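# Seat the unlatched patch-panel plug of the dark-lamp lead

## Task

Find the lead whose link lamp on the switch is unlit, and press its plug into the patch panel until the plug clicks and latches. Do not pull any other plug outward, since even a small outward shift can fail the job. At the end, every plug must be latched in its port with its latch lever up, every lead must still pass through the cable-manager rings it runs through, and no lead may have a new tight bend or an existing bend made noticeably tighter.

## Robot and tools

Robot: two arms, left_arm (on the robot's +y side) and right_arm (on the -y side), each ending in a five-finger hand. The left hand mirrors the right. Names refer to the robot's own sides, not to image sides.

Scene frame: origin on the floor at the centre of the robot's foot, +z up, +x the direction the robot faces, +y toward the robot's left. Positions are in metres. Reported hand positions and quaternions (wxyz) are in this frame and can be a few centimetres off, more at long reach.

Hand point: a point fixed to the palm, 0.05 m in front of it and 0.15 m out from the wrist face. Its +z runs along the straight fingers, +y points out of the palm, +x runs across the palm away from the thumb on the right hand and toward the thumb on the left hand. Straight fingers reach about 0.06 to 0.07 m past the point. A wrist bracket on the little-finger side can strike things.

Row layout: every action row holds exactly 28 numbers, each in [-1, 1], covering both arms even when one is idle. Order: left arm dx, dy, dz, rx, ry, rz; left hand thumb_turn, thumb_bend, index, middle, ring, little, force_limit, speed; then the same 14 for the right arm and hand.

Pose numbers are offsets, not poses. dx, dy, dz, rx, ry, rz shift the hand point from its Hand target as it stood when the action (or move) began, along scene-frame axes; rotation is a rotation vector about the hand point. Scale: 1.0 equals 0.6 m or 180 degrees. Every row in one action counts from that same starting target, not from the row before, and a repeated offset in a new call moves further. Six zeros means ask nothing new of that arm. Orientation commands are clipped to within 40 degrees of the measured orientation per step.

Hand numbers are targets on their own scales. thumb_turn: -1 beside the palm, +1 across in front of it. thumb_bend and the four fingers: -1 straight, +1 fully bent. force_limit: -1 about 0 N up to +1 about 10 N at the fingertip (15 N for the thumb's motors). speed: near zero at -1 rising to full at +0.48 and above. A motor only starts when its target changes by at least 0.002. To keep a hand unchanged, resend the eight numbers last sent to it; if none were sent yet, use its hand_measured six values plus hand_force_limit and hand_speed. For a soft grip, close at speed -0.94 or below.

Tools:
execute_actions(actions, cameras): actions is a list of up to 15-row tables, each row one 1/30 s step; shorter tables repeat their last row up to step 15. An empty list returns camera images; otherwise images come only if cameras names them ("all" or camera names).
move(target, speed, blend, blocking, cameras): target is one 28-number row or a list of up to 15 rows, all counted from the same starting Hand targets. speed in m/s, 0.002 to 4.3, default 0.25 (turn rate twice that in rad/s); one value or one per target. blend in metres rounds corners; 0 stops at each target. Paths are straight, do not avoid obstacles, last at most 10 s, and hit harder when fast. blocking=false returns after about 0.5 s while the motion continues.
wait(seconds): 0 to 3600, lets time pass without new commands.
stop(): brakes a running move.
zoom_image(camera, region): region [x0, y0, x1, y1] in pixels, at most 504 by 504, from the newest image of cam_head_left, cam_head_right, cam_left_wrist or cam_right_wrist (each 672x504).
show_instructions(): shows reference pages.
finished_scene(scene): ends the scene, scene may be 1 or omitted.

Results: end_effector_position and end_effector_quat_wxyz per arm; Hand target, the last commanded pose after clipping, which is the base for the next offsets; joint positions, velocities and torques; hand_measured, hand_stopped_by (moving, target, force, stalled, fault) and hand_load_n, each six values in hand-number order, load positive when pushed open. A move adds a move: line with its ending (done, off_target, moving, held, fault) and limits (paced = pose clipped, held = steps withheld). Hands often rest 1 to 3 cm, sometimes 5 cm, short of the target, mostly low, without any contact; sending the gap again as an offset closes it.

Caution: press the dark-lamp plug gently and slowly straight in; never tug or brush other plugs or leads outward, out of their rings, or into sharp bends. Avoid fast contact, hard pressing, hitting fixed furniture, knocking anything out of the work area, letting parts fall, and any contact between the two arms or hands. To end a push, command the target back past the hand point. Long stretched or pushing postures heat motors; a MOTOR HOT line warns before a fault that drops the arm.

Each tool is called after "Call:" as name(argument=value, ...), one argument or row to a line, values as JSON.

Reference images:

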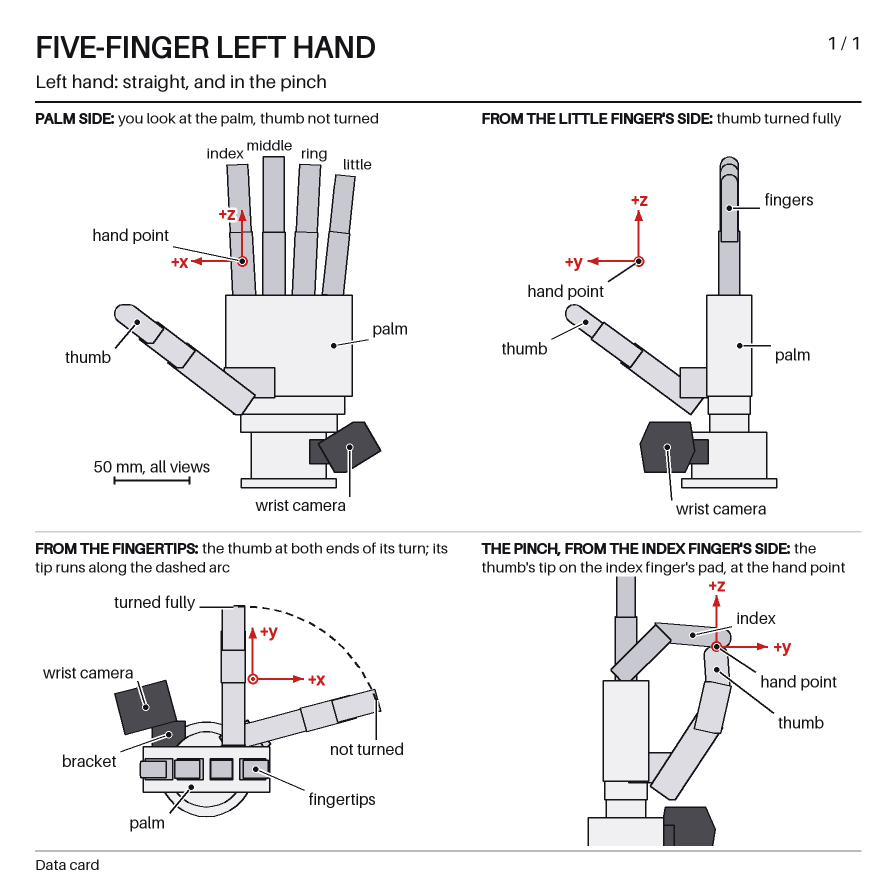

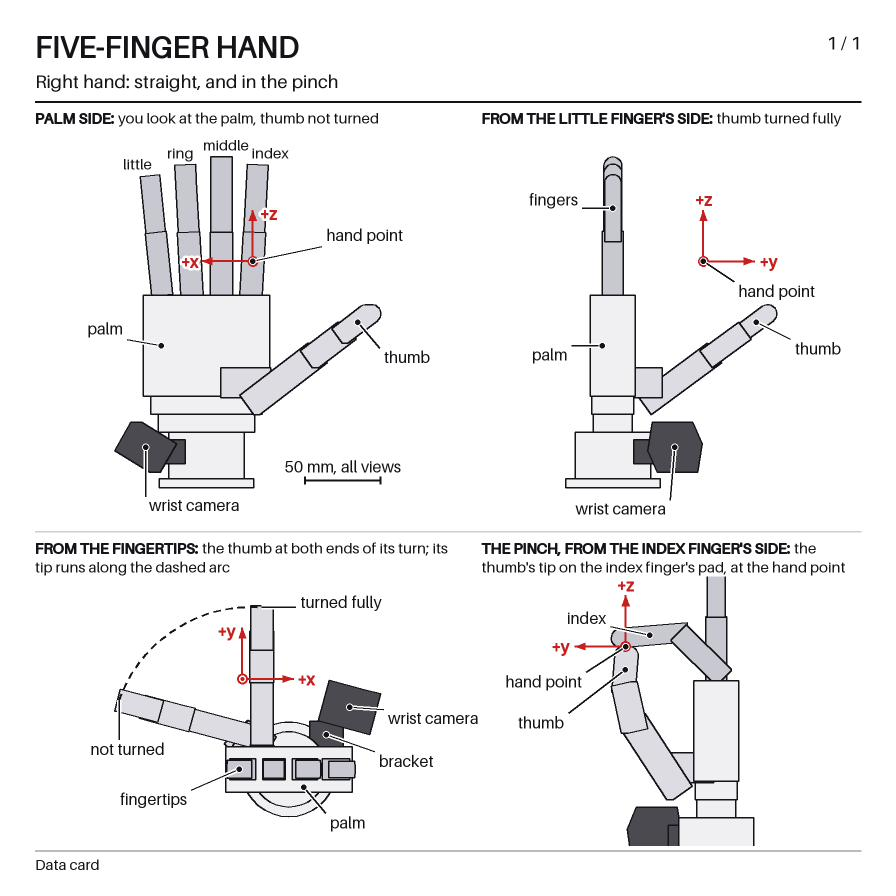

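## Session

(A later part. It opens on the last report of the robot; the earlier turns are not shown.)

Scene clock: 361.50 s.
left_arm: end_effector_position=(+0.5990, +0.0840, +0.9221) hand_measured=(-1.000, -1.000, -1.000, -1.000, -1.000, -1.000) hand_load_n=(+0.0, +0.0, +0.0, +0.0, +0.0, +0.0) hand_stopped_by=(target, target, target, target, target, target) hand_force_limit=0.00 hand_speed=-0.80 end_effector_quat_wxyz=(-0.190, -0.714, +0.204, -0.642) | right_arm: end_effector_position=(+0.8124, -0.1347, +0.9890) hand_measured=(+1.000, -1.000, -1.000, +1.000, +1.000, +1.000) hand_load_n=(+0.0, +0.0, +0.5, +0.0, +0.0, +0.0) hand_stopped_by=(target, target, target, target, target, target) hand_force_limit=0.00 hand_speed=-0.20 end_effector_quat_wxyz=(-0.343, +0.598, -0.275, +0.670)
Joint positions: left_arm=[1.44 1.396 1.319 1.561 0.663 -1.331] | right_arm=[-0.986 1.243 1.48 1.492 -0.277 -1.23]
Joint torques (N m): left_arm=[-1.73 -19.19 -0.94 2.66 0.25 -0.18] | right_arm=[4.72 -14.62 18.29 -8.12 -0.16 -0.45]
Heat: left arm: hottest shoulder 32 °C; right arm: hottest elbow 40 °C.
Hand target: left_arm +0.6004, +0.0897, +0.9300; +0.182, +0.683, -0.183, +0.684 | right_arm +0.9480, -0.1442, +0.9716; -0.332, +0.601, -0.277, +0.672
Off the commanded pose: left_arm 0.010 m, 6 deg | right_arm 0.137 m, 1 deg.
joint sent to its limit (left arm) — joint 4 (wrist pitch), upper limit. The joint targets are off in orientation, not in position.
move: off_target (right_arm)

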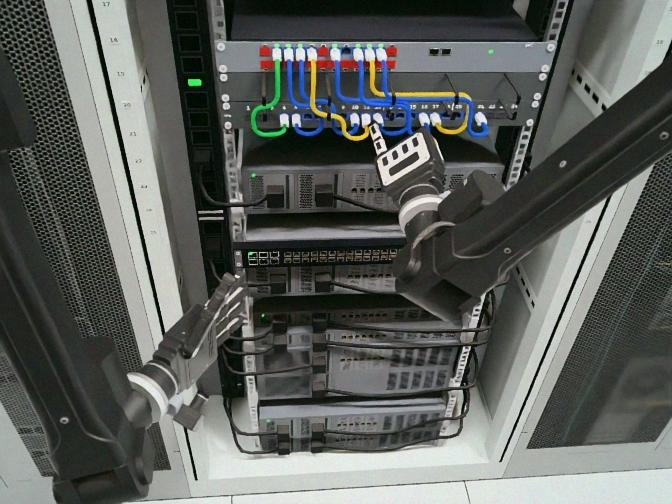

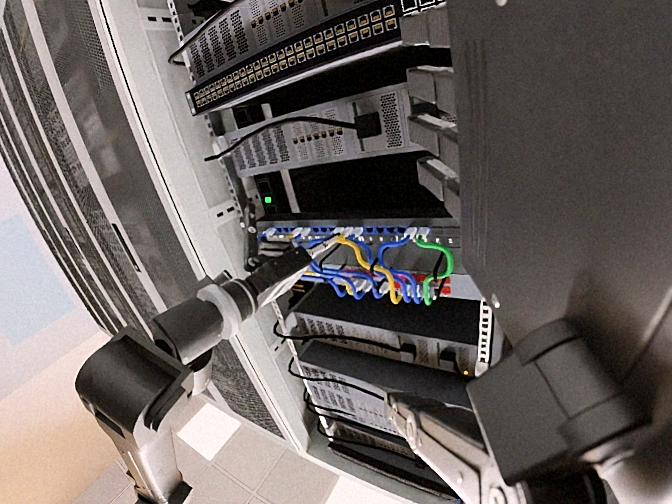

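Call:
wait(
  seconds=0.1,
  cameras=["all"],
)

Call:
zoom_image(
  camera="cam_left_wrist",
  region=[300, 210, 370, 270],
)

Call:
zoom_image(
  camera="cam_head_right",
  region=[290, 95, 370, 155],
)

Scene clock: 361.90 s.
left_arm: end_effector_position=(+0.5990, +0.0840, +0.9221) hand_measured=(-1.000, -1.000, -1.000, -1.000, -1.000, -1.000) hand_load_n=(+0.0, +0.0, -0.5, +0.0, +0.0, +0.0) hand_stopped_by=(target, target, target, target, target, target) hand_force_limit=0.00 hand_speed=-0.80 end_effector_quat_wxyz=(-0.190, -0.714, +0.204, -0.642) | right_arm: end_effector_position=(+0.8124, -0.1348, +0.9889) hand_measured=(+1.000, -1.000, -1.000, +1.000, +1.000, +1.000) hand_load_n=(+0.5, +0.0, +0.5, +0.0, +0.0, +0.0) hand_stopped_by=(target, target, target, target, target, target) hand_force_limit=0.00 hand_speed=-0.20 end_effector_quat_wxyz=(-0.343, +0.598, -0.276, +0.670)
Joint positions: left_arm=[1.44 1.396 1.319 1.561 0.663 -1.331] | right_arm=[-0.987 1.243 1.48 1.492 -0.277 -1.229]
Joint torques (N m): left_arm=[-1.9 -19.72 -0.9 2.54 0.26 -0.25] | right_arm=[4.89 -14.56 18.32 -8.14 -0.17 -0.43]
Heat: left arm: hottest shoulder 32 °C; right arm: hottest elbow 41 °C.
Hand target: left_arm +0.6004, +0.0897, +0.9300; +0.182, +0.683, -0.183, +0.684 | right_arm +0.9480, -0.1442, +0.9715; -0.332, +0.601, -0.277, +0.672
Off the commanded pose: left_arm 0.010 m, 6 deg | right_arm 0.137 m, 1 deg.
wait: 0.10 s; at rest from the start

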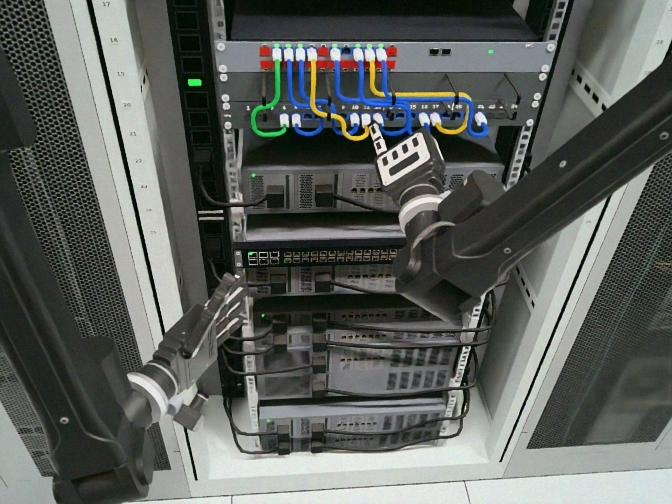

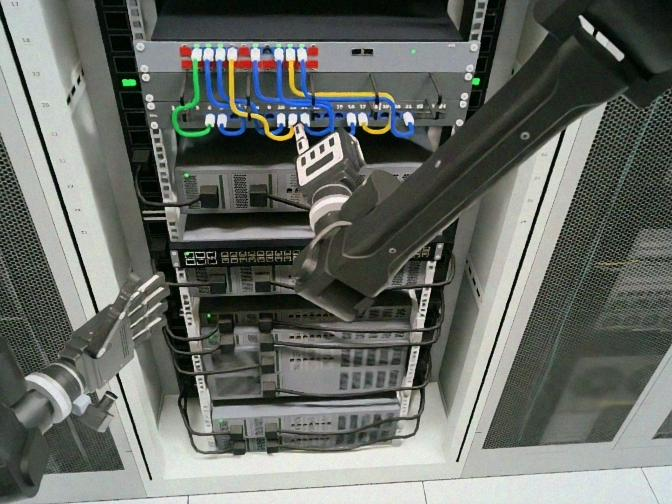

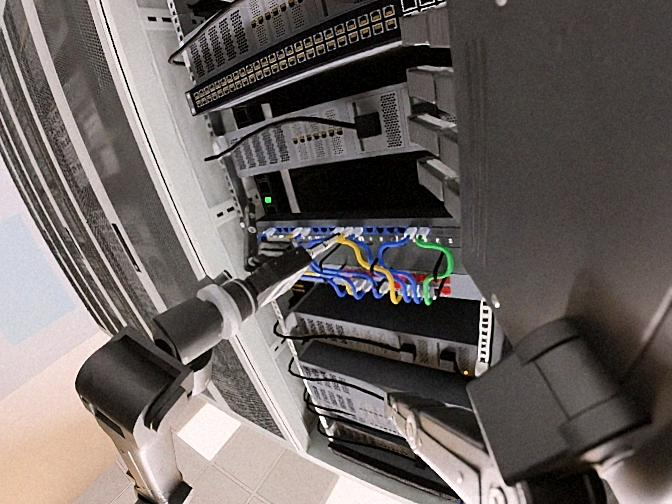

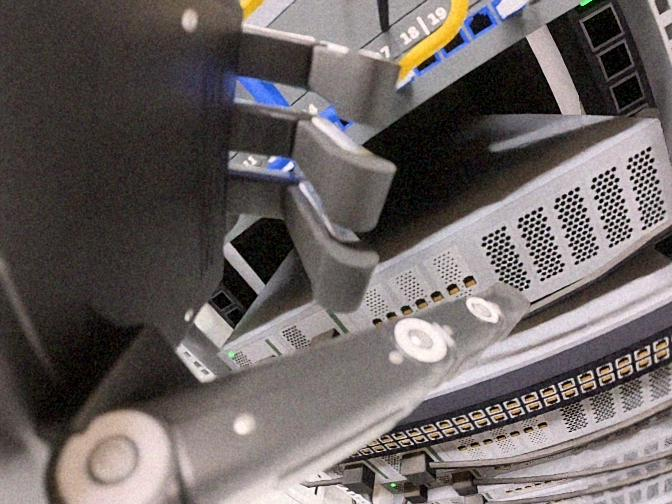

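Scaled by 7.200 from the camera's image (finer frame: 960x720).

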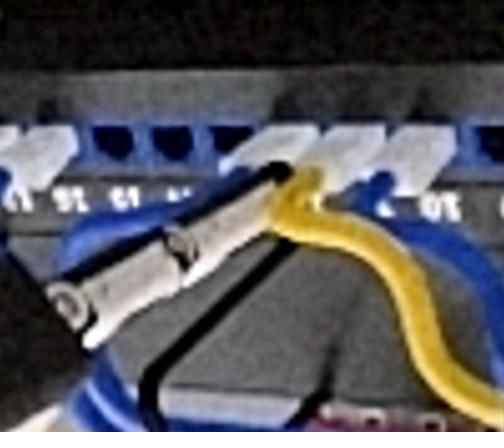

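Scaled by 6.300 from the camera's image (finer frame: 960x720).

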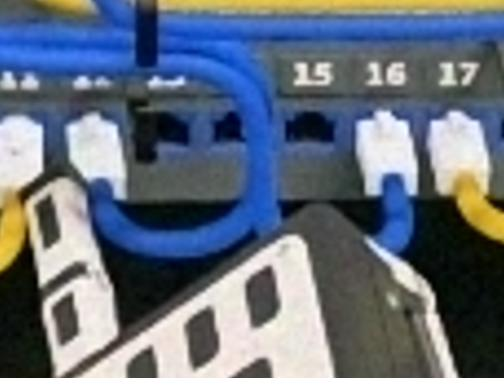

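Call:
zoom_image(
  camera="cam_head_right",
  region=[275, 100, 315, 140],
)

Scaled by 12.600 from the camera's image (finer frame: 960x720).

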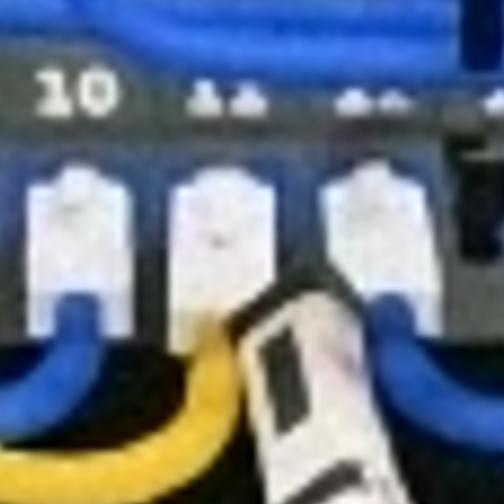

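Call:
move(
  target=[0,0,0,0,0,0,-1,-1,-1,-1,-1,-1,0.0,-0.8,-0.2217,0.0287,0.0273,0,0,0,1,-1,-1,1,1,1,0.0,-0.2],
  speed=0.06,
  cameras=["cam_head_left","cam_left_wrist"],
)

Call:
zoom_image(
  camera="cam_head_left",
  region=[355, 105, 395, 145],
)

Call:
zoom_image(
  camera="cam_left_wrist",
  region=[318, 225, 358, 265],
)

Scene clock: 366.70 s.
left_arm: end_effector_position=(+0.5990, +0.0840, +0.9221) hand_measured=(-1.000, -1.000, -1.000, -1.000, -1.000, -1.000) hand_load_n=(+0.0, +0.0, +0.0, +0.0, +0.0, +0.0) hand_stopped_by=(target, target, target, target, target, target) hand_force_limit=0.00 hand_speed=-0.80 end_effector_quat_wxyz=(-0.190, -0.714, +0.204, -0.642) | right_arm: end_effector_position=(+0.8076, -0.1346, +0.9889) hand_measured=(+1.000, -1.000, -1.000, +1.000, +1.000, +1.000) hand_load_n=(+0.0, -0.5, +0.0, +0.0, +0.0, +0.0) hand_stopped_by=(target, target, target, target, target, target) hand_force_limit=0.00 hand_speed=-0.20 end_effector_quat_wxyz=(-0.333, +0.598, -0.270, +0.678)
Joint positions: left_arm=[1.44 1.396 1.319 1.561 0.663 -1.331] | right_arm=[-0.983 1.251 1.474 1.516 -0.274 -1.256]
Joint torques (N m): left_arm=[-1.38 -19.72 -0.9 2.66 0.3 -0.2] | right_arm=[5.54 -14.21 3.32 0.29 -0.27 -0.32]
Heat: left arm: hottest shoulder 32 °C; right arm: hottest elbow 41 °C.
Hand target: left_arm +0.6004, +0.0897, +0.9300; +0.182, +0.683, -0.183, +0.684 | right_arm +0.8150, -0.1270, +0.9879; -0.332, +0.601, -0.277, +0.672
Off the commanded pose: left_arm 0.010 m, 6 deg | right_arm 0.011 m, 1 deg.
joint sent to its limit (left arm) — joint 4 (wrist pitch), upper limit. The joint targets are off in orientation, not in position.
move: off_target (right_arm)

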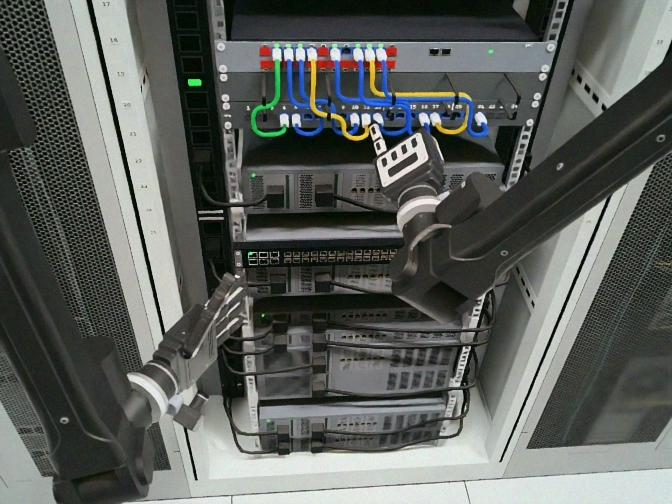

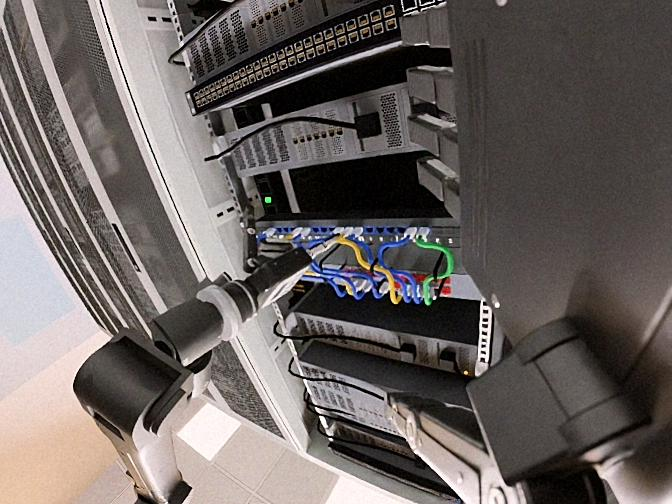

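Scaled by 12.600 from the camera's image (finer frame: 960x720).

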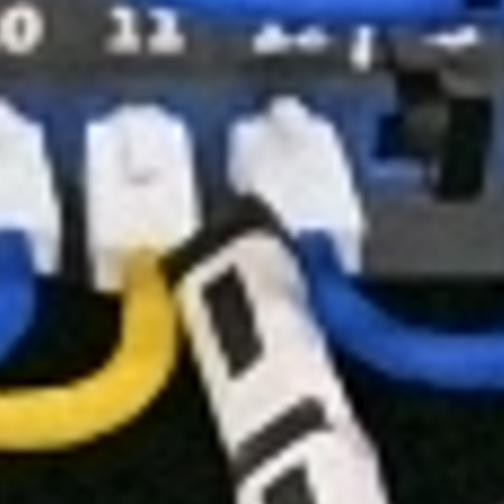

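Scaled by 12.600 from the camera's image (finer frame: 960x720).

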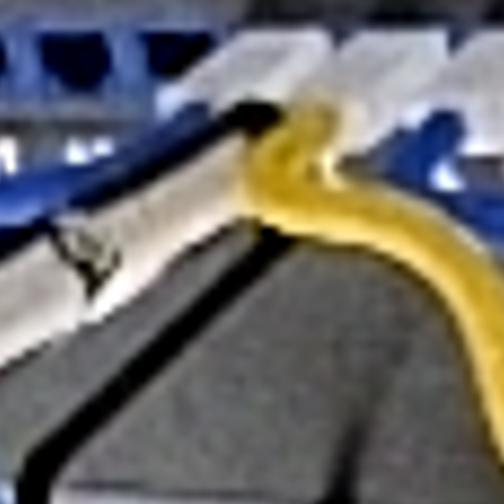

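Call:
move(
  target=[0,0,0,0,0,0,-1,-1,-1,-1,-1,-1,0.0,-0.8,0.0333,-0.0127,0.0118,0.00175,-0.0100,-0.01225,1,-1,-1,1,1,1,0.0,-0.2],
  speed=0.03,
  cameras=["cam_head_left","cam_left_wrist"],
)

Call:
zoom_image(
  camera="cam_head_left",
  region=[355, 105, 395, 145],
)

Call:
zoom_image(
  camera="cam_left_wrist",
  region=[318, 225, 358, 265],
)

Scene clock: 367.93 s.
left_arm: end_effector_position=(+0.5990, +0.0840, +0.9221) hand_measured=(-1.000, -1.000, -1.000, -1.000, -1.000, -1.000) hand_load_n=(+0.0, +0.0, +0.0, +0.0, +0.0, +0.0) hand_stopped_by=(target, target, target, target, target, target) hand_force_limit=0.00 hand_speed=-0.80 end_effector_quat_wxyz=(-0.190, -0.714, +0.204, -0.642) | right_arm: end_effector_position=(+0.8072, -0.1338, +0.9890) hand_measured=(+1.000, -1.000, -1.000, +1.000, +1.000, +1.000) hand_load_n=(+0.0, +0.0, +0.5, +0.0, +0.0, +0.0) hand_stopped_by=(target, target, target, target, target, target) hand_force_limit=0.00 hand_speed=-0.20 end_effector_quat_wxyz=(-0.331, +0.596, -0.277, +0.677)
Joint positions: left_arm=[1.44 1.396 1.319 1.561 0.663 -1.331] | right_arm=[-0.974 1.253 1.474 1.518 -0.263 -1.256]
Joint torques (N m): left_arm=[-1.2 -19.55 -0.83 2.67 0.28 -0.23] | right_arm=[5.48 -13.51 7.02 0.27 -0.18 -0.27]
Heat: left arm: hottest shoulder 32 °C; right arm: hottest elbow 41 °C.
Hand target: left_arm +0.6004, +0.0897, +0.9300; +0.182, +0.683, -0.183, +0.684 | right_arm +0.8348, -0.1344, +0.9948; -0.325, +0.584, -0.285, +0.687
Off the commanded pose: left_arm 0.010 m, 6 deg | right_arm 0.028 m, 2 deg.
joint sent to its limit (left arm) — joint 4 (wrist pitch), upper limit. The joint targets are off in orientation, not in position.
move: off_target (right_arm)

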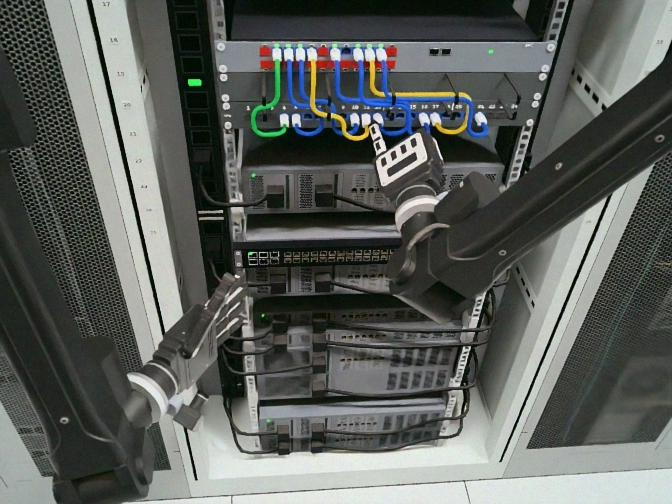

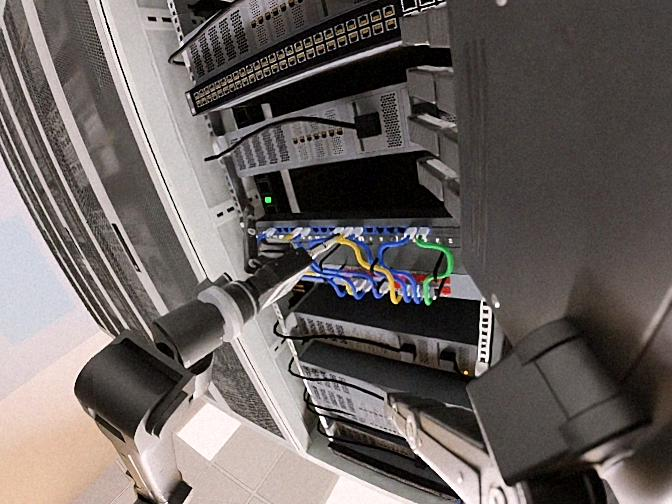

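Scaled by 12.600 from the camera's image (finer frame: 960x720).

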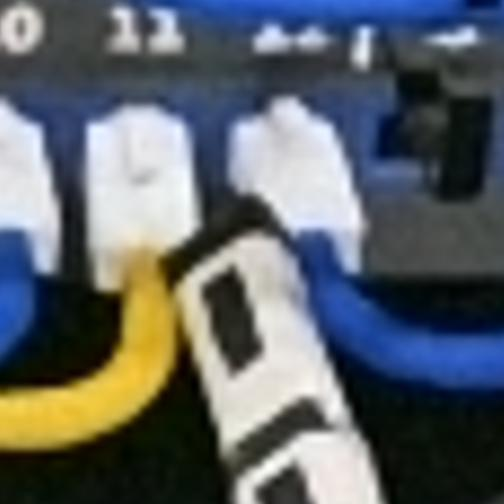

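Scaled by 12.600 from the camera's image (finer frame: 960x720).

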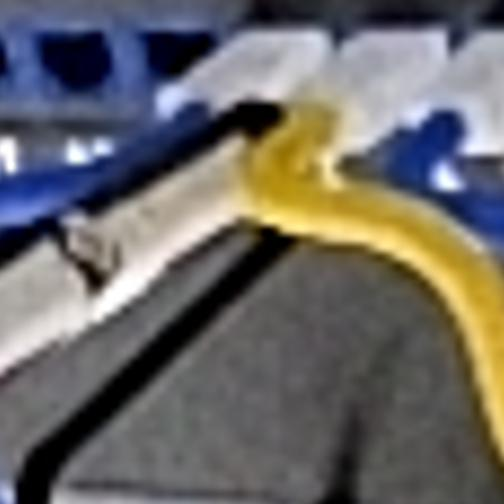

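Call:
move(
  target=[0,0,0,0,0,0,-1,-1,-1,-1,-1,-1,0.0,-0.8,0.0333,-0.0133,0.0112,0.00175,-0.0100,-0.01225,1,-1,-1,1,1,1,0.0,-0.2],
  speed=0.03,
  cameras=["cam_head_left","cam_left_wrist"],
)

Call:
zoom_image(
  camera="cam_head_left",
  region=[355, 105, 395, 145],
)

Call:
zoom_image(
  camera="cam_left_wrist",
  region=[318, 225, 358, 265],
)

Scene clock: 369.30 s.
left_arm: end_effector_position=(+0.5990, +0.0840, +0.9221) hand_measured=(-1.000, -1.000, -1.000, -1.000, -1.000, -1.000) hand_load_n=(+0.0, +0.0, +0.0, +0.0, +0.0, +0.0) hand_stopped_by=(target, target, target, target, target, target) hand_force_limit=0.00 hand_speed=-0.80 end_effector_quat_wxyz=(-0.190, -0.714, +0.204, -0.642) | right_arm: end_effector_position=(+0.8083, -0.1337, +0.9883) hand_measured=(+1.000, -1.000, -1.000, +1.000, +1.000, +1.000) hand_load_n=(+0.0, +0.0, +0.5, +0.0, +0.0, +0.0) hand_stopped_by=(target, target, target, target, target, target) hand_force_limit=0.00 hand_speed=-0.20 end_effector_quat_wxyz=(-0.326, +0.587, -0.280, +0.686)
Joint positions: left_arm=[1.44 1.396 1.319 1.561 0.663 -1.331] | right_arm=[-0.971 1.274 1.496 1.545 -0.255 -1.256]
Joint torques (N m): left_arm=[-1.26 -19.43 -0.95 2.78 0.24 -0.21] | right_arm=[6.18 -14.33 9.1 -0.7 0.07 -0.24]
Heat: left arm: hottest shoulder 32 °C; right arm: hottest elbow 41 °C.
Hand target: left_arm +0.6004, +0.0897, +0.9300; +0.182, +0.683, -0.183, +0.684 | right_arm +0.8549, -0.1426, +1.0017; -0.318, +0.567, -0.293, +0.701
Off the commanded pose: left_arm 0.010 m, 6 deg | right_arm 0.049 m, 3 deg.
joint sent to its limit (left arm) — joint 4 (wrist pitch), upper limit. The joint targets are off in orientation, not in position.
move: off_target (right_arm)

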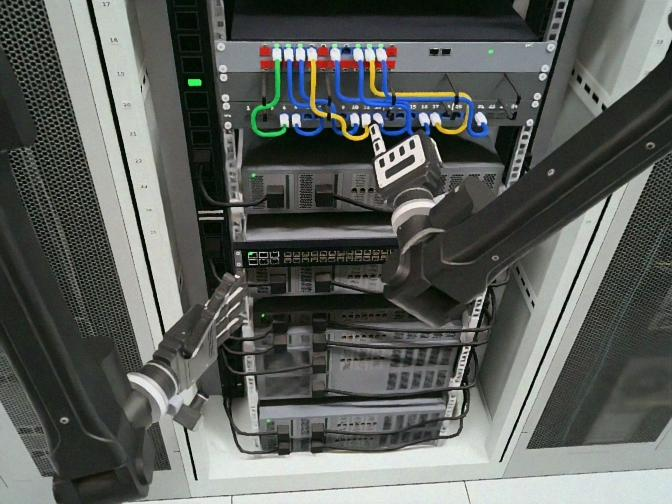

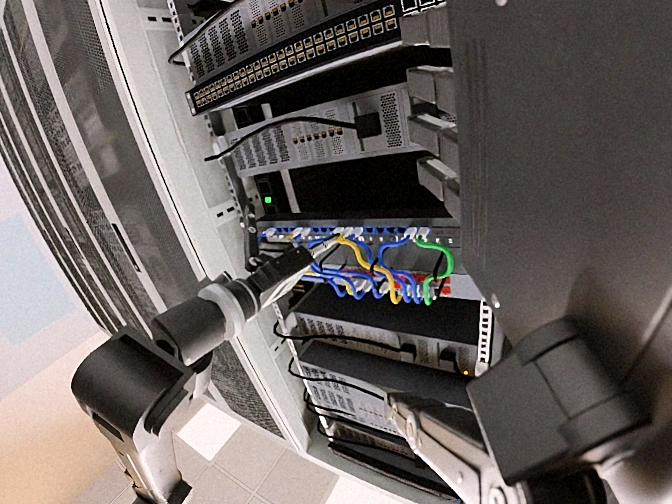

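Scaled by 12.600 from the camera's image (finer frame: 960x720).

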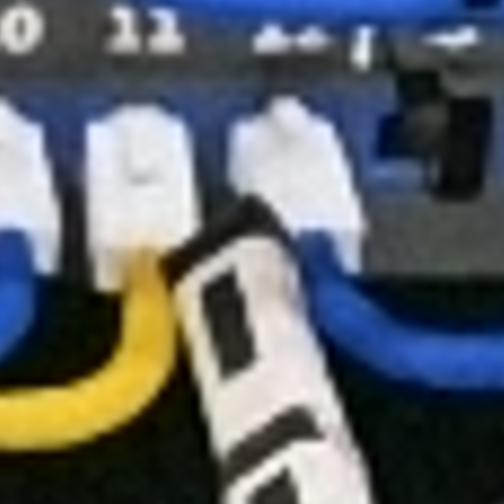

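Scaled by 12.600 from the camera's image (finer frame: 960x720).

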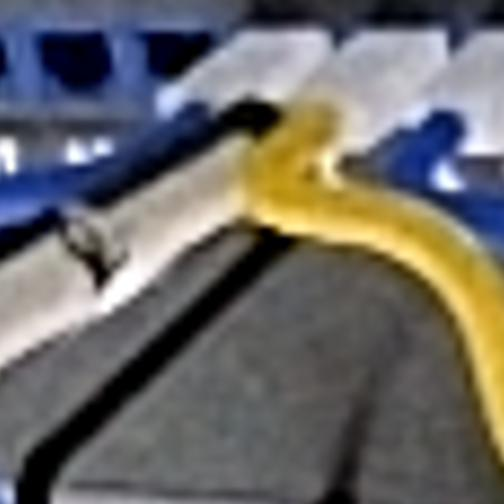

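Call:
move(
  target=[0,0,0,0,0,0,-1,-1,-1,-1,-1,-1,0.0,-0.8,0.0333,-0.0133,0.0112,0.00175,-0.0100,-0.01225,1,-1,-1,1,1,1,0.0,-0.2],
  speed=0.03,
  cameras=["cam_head_left","cam_left_wrist"],
)

Call:
zoom_image(
  camera="cam_head_left",
  region=[355, 105, 395, 145],
)

Call:
zoom_image(
  camera="cam_left_wrist",
  region=[318, 225, 358, 265],
)

Scene clock: 370.63 s.
left_arm: end_effector_position=(+0.5990, +0.0840, +0.9221) hand_measured=(-1.000, -1.000, -1.000, -1.000, -1.000, -1.000) hand_load_n=(-0.5, +0.0, +0.0, +0.0, +0.0, +0.0) hand_stopped_by=(target, target, target, target, target, target) hand_force_limit=0.00 hand_speed=-0.80 end_effector_quat_wxyz=(-0.190, -0.714, +0.204, -0.642) | right_arm: end_effector_position=(+0.8090, -0.1328, +0.9875) hand_measured=(+1.000, -1.000, -1.000, +1.000, +1.000, +1.000) hand_load_n=(+0.0, +0.0, +0.5, +0.0, +0.0, +0.0) hand_stopped_by=(target, target, target, target, target, target) hand_force_limit=0.00 hand_speed=-0.20 end_effector_quat_wxyz=(-0.327, +0.581, -0.287, +0.689)
Joint positions: left_arm=[1.44 1.396 1.319 1.561 0.663 -1.331] | right_arm=[-0.967 1.285 1.508 1.557 -0.248 -1.246]
Joint torques (N m): left_arm=[-2.02 -19.55 -0.9 2.56 0.27 -0.2] | right_arm=[6.53 -14.68 11.41 -0.88 0.31 -0.3]
Heat: left arm: hottest shoulder 32 °C; right arm: hottest elbow 41 °C.
Hand target: left_arm +0.6004, +0.0897, +0.9300; +0.182, +0.683, -0.183, +0.684 | right_arm +0.8748, -0.1505, +1.0084; -0.310, +0.549, -0.301, +0.715
Off the commanded pose: left_arm 0.010 m, 6 deg | right_arm 0.071 m, 5 deg.
joint sent to its limit (left arm) — joint 4 (wrist pitch), upper limit. The joint targets are off in orientation, not in position.
move: off_target (right_arm)

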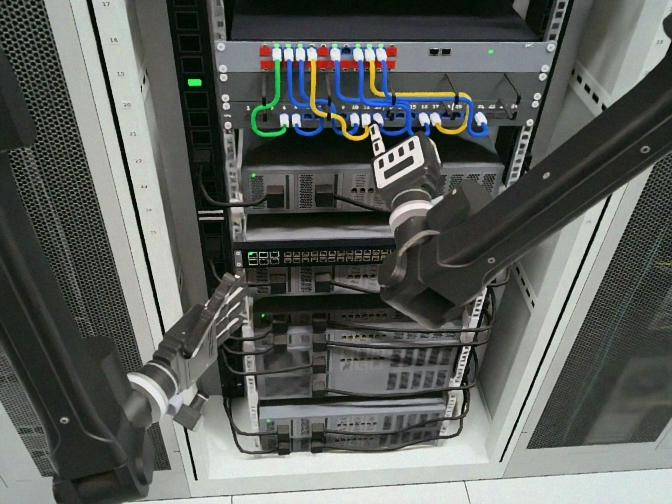

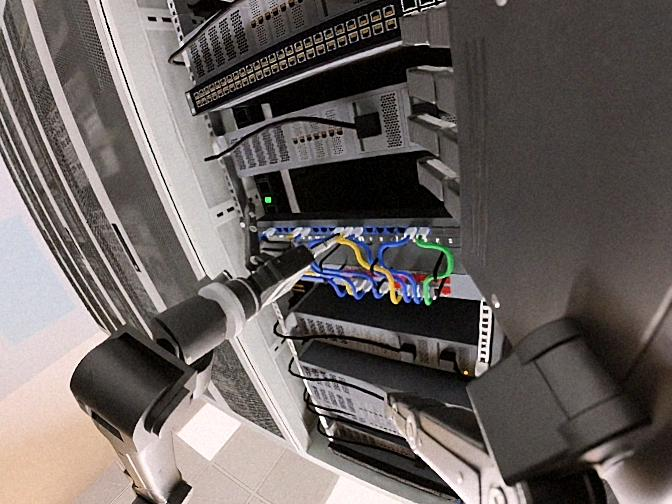

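Scaled by 12.600 from the camera's image (finer frame: 960x720).

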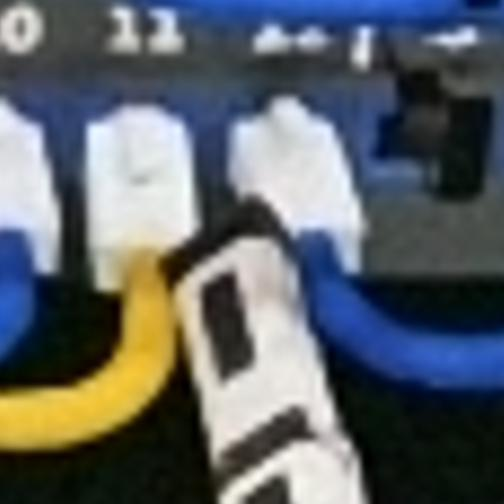

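Scaled by 12.600 from the camera's image (finer frame: 960x720).

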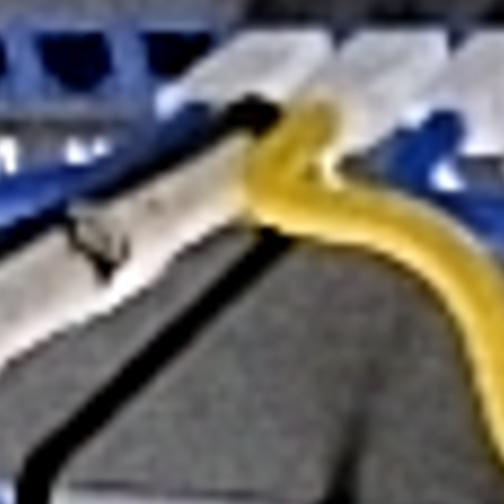

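Call:
move(
  target=[0,0,0,0,0,0,-1,-1,-1,-1,-1,-1,0.0,-0.8,0.0333,-0.0133,0.0112,0.0009,-0.0050,-0.0061,1,-1,-1,1,1,1,0.0,-0.2],
  speed=0.03,
  cameras=["cam_head_left","cam_left_wrist"],
)

Call:
zoom_image(
  camera="cam_head_left",
  region=[355, 105, 395, 145],
)

Call:
zoom_image(
  camera="cam_left_wrist",
  region=[318, 225, 358, 265],
)

Scene clock: 371.73 s.
left_arm: end_effector_position=(+0.5990, +0.0840, +0.9221) hand_measured=(-1.000, -1.000, -1.000, -1.000, -1.000, -1.000) hand_load_n=(+0.0, +0.0, +0.0, +0.0, +0.0, +0.0) hand_stopped_by=(target, target, target, target, target, target) hand_force_limit=0.00 hand_speed=-0.80 end_effector_quat_wxyz=(-0.190, -0.714, +0.204, -0.642) | right_arm: end_effector_position=(+0.8096, -0.1329, +0.9876) hand_measured=(+1.000, -1.000, -1.000, +1.000, +1.000, +1.000) hand_load_n=(+0.0, +0.0, +0.5, -0.5, +0.0, +0.0) hand_stopped_by=(target, target, target, target, target, target) hand_force_limit=0.00 hand_speed=-0.20 end_effector_quat_wxyz=(-0.327, +0.579, -0.290, +0.688)
Joint positions: left_arm=[1.44 1.396 1.319 1.561 0.663 -1.331] | right_arm=[-0.965 1.286 1.51 1.557 -0.245 -1.242]
Joint torques (N m): left_arm=[-1.49 -19.19 -0.92 2.66 0.27 -0.22] | right_arm=[6.77 -15.5 13.12 -1.46 0.46 -0.32]
Heat: left arm: hottest shoulder 32 °C; right arm: hottest elbow 42 °C.
Hand target: left_arm +0.6004, +0.0897, +0.9300; +0.182, +0.683, -0.183, +0.684 | right_arm +0.8949, -0.1586, +1.0151; -0.306, +0.540, -0.305, +0.722
Off the commanded pose: left_arm 0.010 m, 6 deg | right_arm 0.093 m, 7 deg.
joint sent to its limit (left arm) — joint 4 (wrist pitch), upper limit. The joint targets are off in orientation, not in position.
move: off_target (right_arm)

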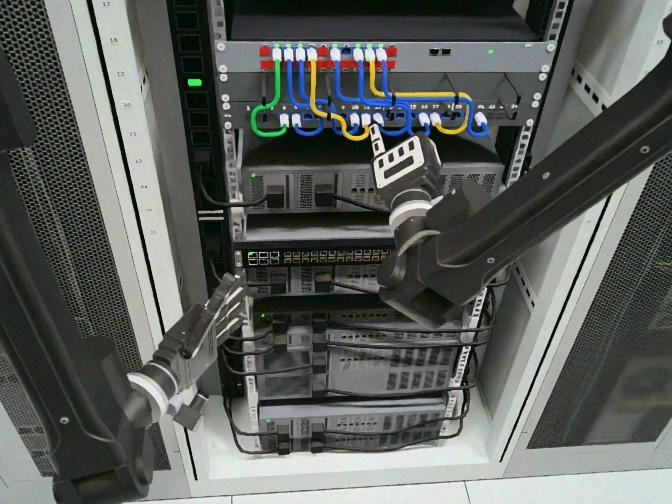

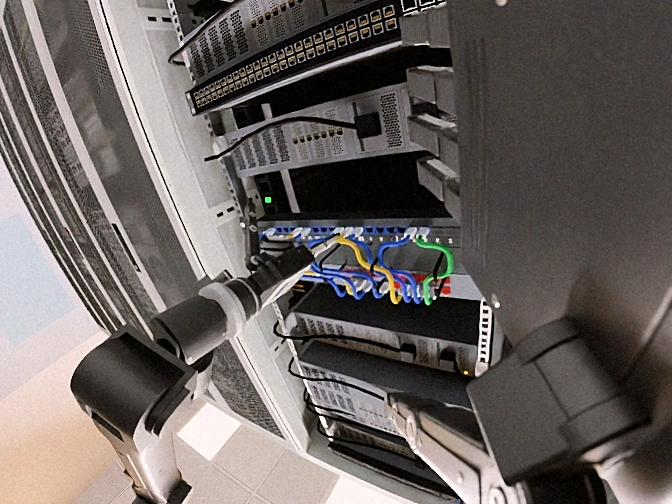

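Scaled by 12.600 from the camera's image (finer frame: 960x720).

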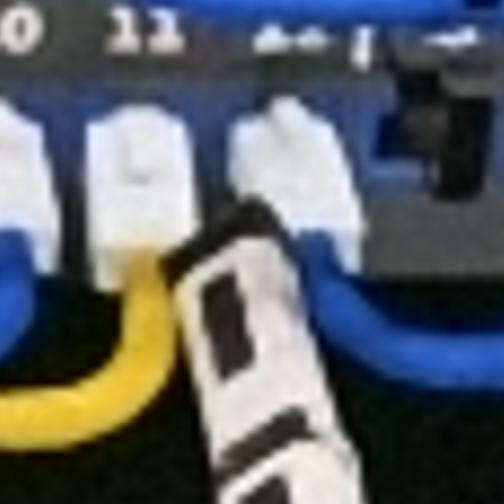

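Scaled by 12.600 from the camera's image (finer frame: 960x720).

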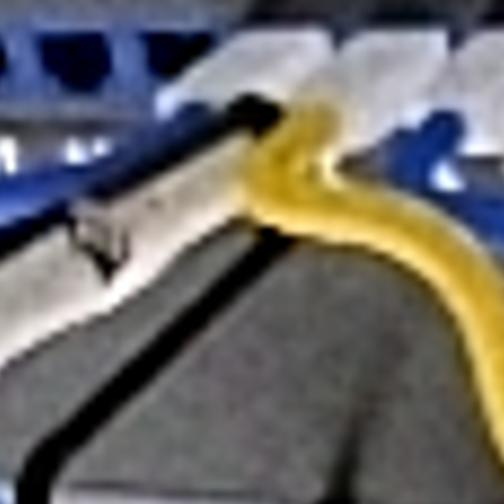

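Call:
move(
  target=[0,0,0,0,0,0,-1,-1,-1,-1,-1,-1,0.0,-0.8,0.0667,-0.0266,0.0224,0.0018,-0.0100,-0.0122,1,-1,-1,1,1,1,0.0,-0.2],
  speed=0.04,
  cameras=["cam_head_left","cam_left_wrist"],
)

Call:
zoom_image(
  camera="cam_head_left",
  region=[355, 105, 395, 145],
)

Call:
zoom_image(
  camera="cam_left_wrist",
  region=[318, 225, 358, 265],
)

Scene clock: 373.23 s.
left_arm: end_effector_position=(+0.5990, +0.0840, +0.9221) hand_measured=(-1.000, -1.000, -1.000, -1.000, -1.000, -1.000) hand_load_n=(+0.0, +0.0, +0.5, +0.0, +0.0, +0.0) hand_stopped_by=(target, target, target, target, target, target) hand_force_limit=0.00 hand_speed=-0.80 end_effector_quat_wxyz=(-0.190, -0.714, +0.204, -0.642) | right_arm: end_effector_position=(+0.8106, -0.1330, +0.9882) hand_measured=(+1.000, -1.000, -1.000, +1.000, +1.000, +1.000) hand_load_n=(+0.0, +0.0, +1.0, +0.0, +0.0, +0.0) hand_stopped_by=(target, target, target, target, target, target) hand_force_limit=0.00 hand_speed=-0.20 end_effector_quat_wxyz=(-0.328, +0.577, -0.296, +0.687)
Joint positions: left_arm=[1.44 1.396 1.319 1.561 0.663 -1.331] | right_arm=[-0.961 1.286 1.513 1.557 -0.238 -1.236]
Joint torques (N m): left_arm=[-1.14 -19.9 -0.77 2.58 0.28 -0.21] | right_arm=[7.41 -17.26 16.08 -2.39 0.67 -0.39]
Heat: left arm: hottest shoulder 32 °C; right arm: hottest elbow 42 °C.
Hand target: left_arm +0.6004, +0.0897, +0.9300; +0.182, +0.683, -0.183, +0.684 | right_arm +0.9349, -0.1745, +1.0286; -0.299, +0.522, -0.312, +0.735
Off the commanded pose: left_arm 0.010 m, 6 deg | right_arm 0.137 m, 9 deg.
joint sent to its limit (left arm) — joint 4 (wrist pitch), upper limit. The joint targets are off in orientation, not in position.
move: off_target (right_arm)

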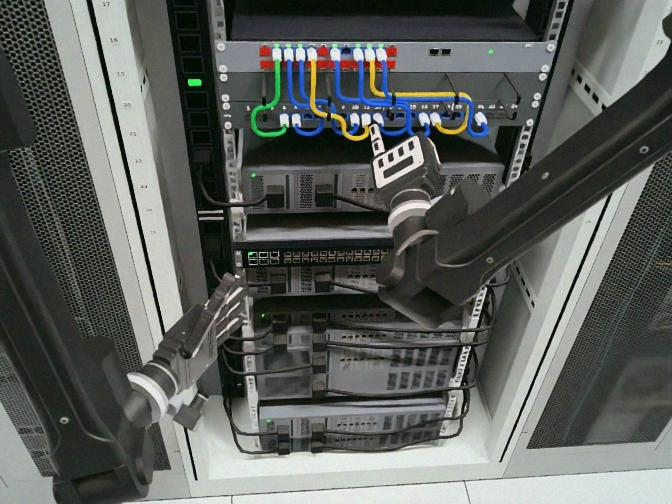

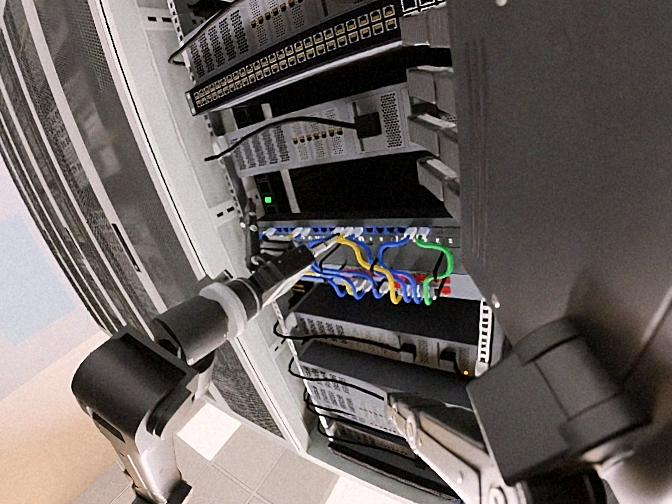

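Scaled by 12.600 from the camera's image (finer frame: 960x720).

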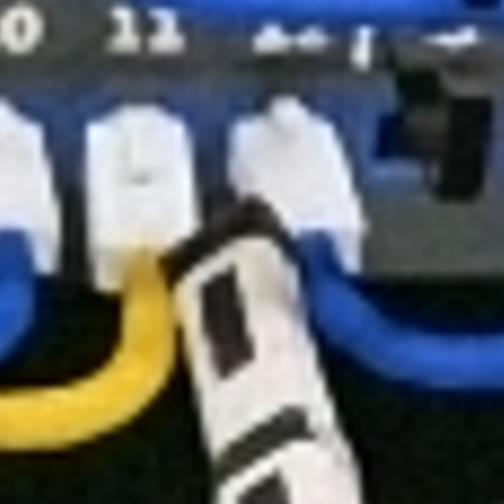

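Scaled by 12.600 from the camera's image (finer frame: 960x720).

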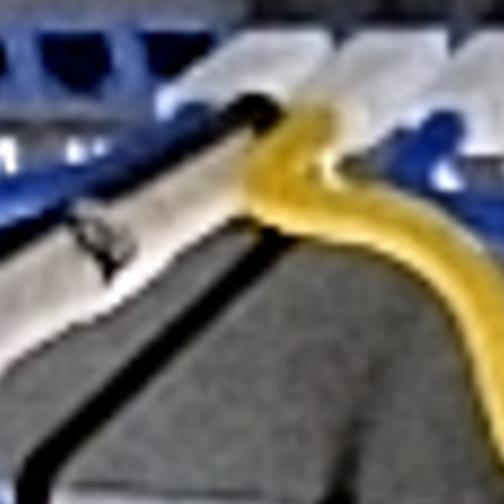

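Call:
move(
  target=[0,0,0,0,0,0,-1,-1,-1,-1,-1,-1,0.0,-0.8,-0.2665,0.0922,-0.0672,-0.0053,0.0301,0.0368,1,-1,-1,1,1,1,0.0,-0.2],
  speed=0.08,
  cameras=["cam_head_left","cam_left_wrist"],
)

Call:
zoom_image(
  camera="cam_head_left",
  region=[355, 105, 395, 145],
)

Call:
zoom_image(
  camera="cam_left_wrist",
  region=[318, 225, 358, 265],
)

Scene clock: 379.77 s.
left_arm: end_effector_position=(+0.5990, +0.0840, +0.9221) hand_measured=(-1.000, -1.000, -1.000, -1.000, -1.000, -1.000) hand_load_n=(+0.5, +0.0, +0.0, +0.0, +0.0, +0.0) hand_stopped_by=(target, target, target, target, target, target) hand_force_limit=0.00 hand_speed=-0.80 end_effector_quat_wxyz=(-0.190, -0.714, +0.204, -0.642) | right_arm: end_effector_position=(+0.7764, -0.1244, +0.9852) hand_measured=(+1.000, -1.000, -1.000, +1.000, +1.000, +1.000) hand_load_n=(+0.5, +0.0, +0.0, +0.0, +0.0, +0.0) hand_stopped_by=(target, target, target, target, target, target) hand_force_limit=0.00 hand_speed=-0.20 end_effector_quat_wxyz=(-0.320, +0.610, -0.285, +0.667)
Joint positions: left_arm=[1.44 1.396 1.319 1.561 0.663 -1.331] | right_arm=[-0.953 1.244 1.385 1.563 -0.234 -1.292]
Joint torques (N m): left_arm=[-1.55 -19.78 -0.73 2.71 0.25 -0.21] | right_arm=[4.95 -13.8 0.9 1.62 -0.69 -0.16]
Heat: left arm: hottest shoulder 32 °C; right arm: hottest elbow 43 °C.
Hand target: left_arm +0.6004, +0.0897, +0.9300; +0.182, +0.683, -0.183, +0.684 | right_arm +0.7750, -0.1192, +0.9883; -0.321, +0.576, -0.289, +0.694
Off the commanded pose: left_arm 0.010 m, 6 deg | right_arm 0.006 m, 5 deg.
joint read past its limit (right arm) — joint 4 (wrist pitch), upper limit.
joint sent to its limit (left arm) — joint 4 (wrist pitch), upper limit. The joint targets are off in orientation, not in position.
joint sent to its limit (right arm) — joint 4 (wrist pitch), upper limit. The joint targets are off in orientation, not in position.
move: off_target (right_arm)

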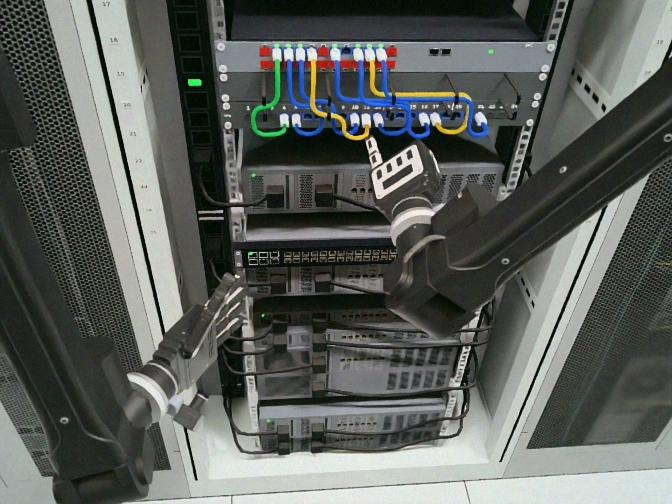

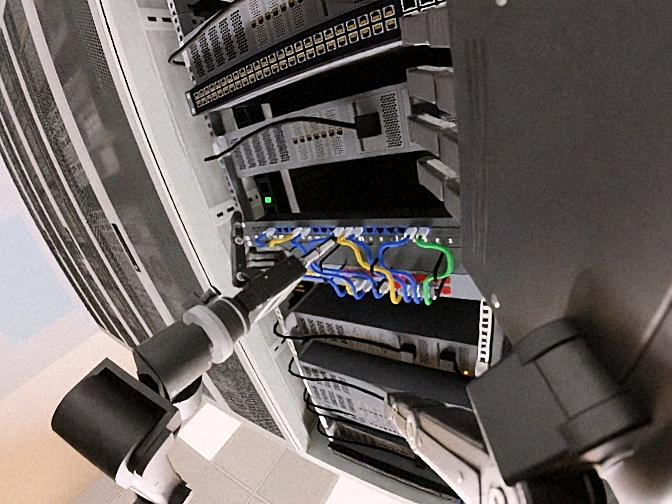

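Scaled by 12.600 from the camera's image (finer frame: 960x720).

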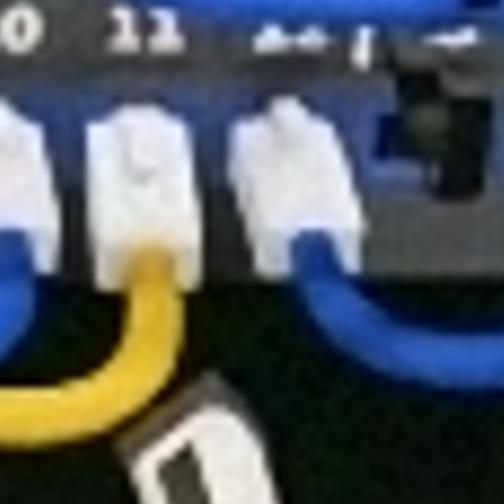

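Scaled by 12.600 from the camera's image (finer frame: 960x720).

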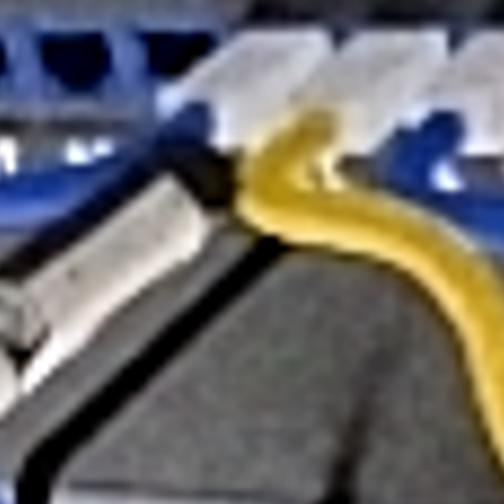

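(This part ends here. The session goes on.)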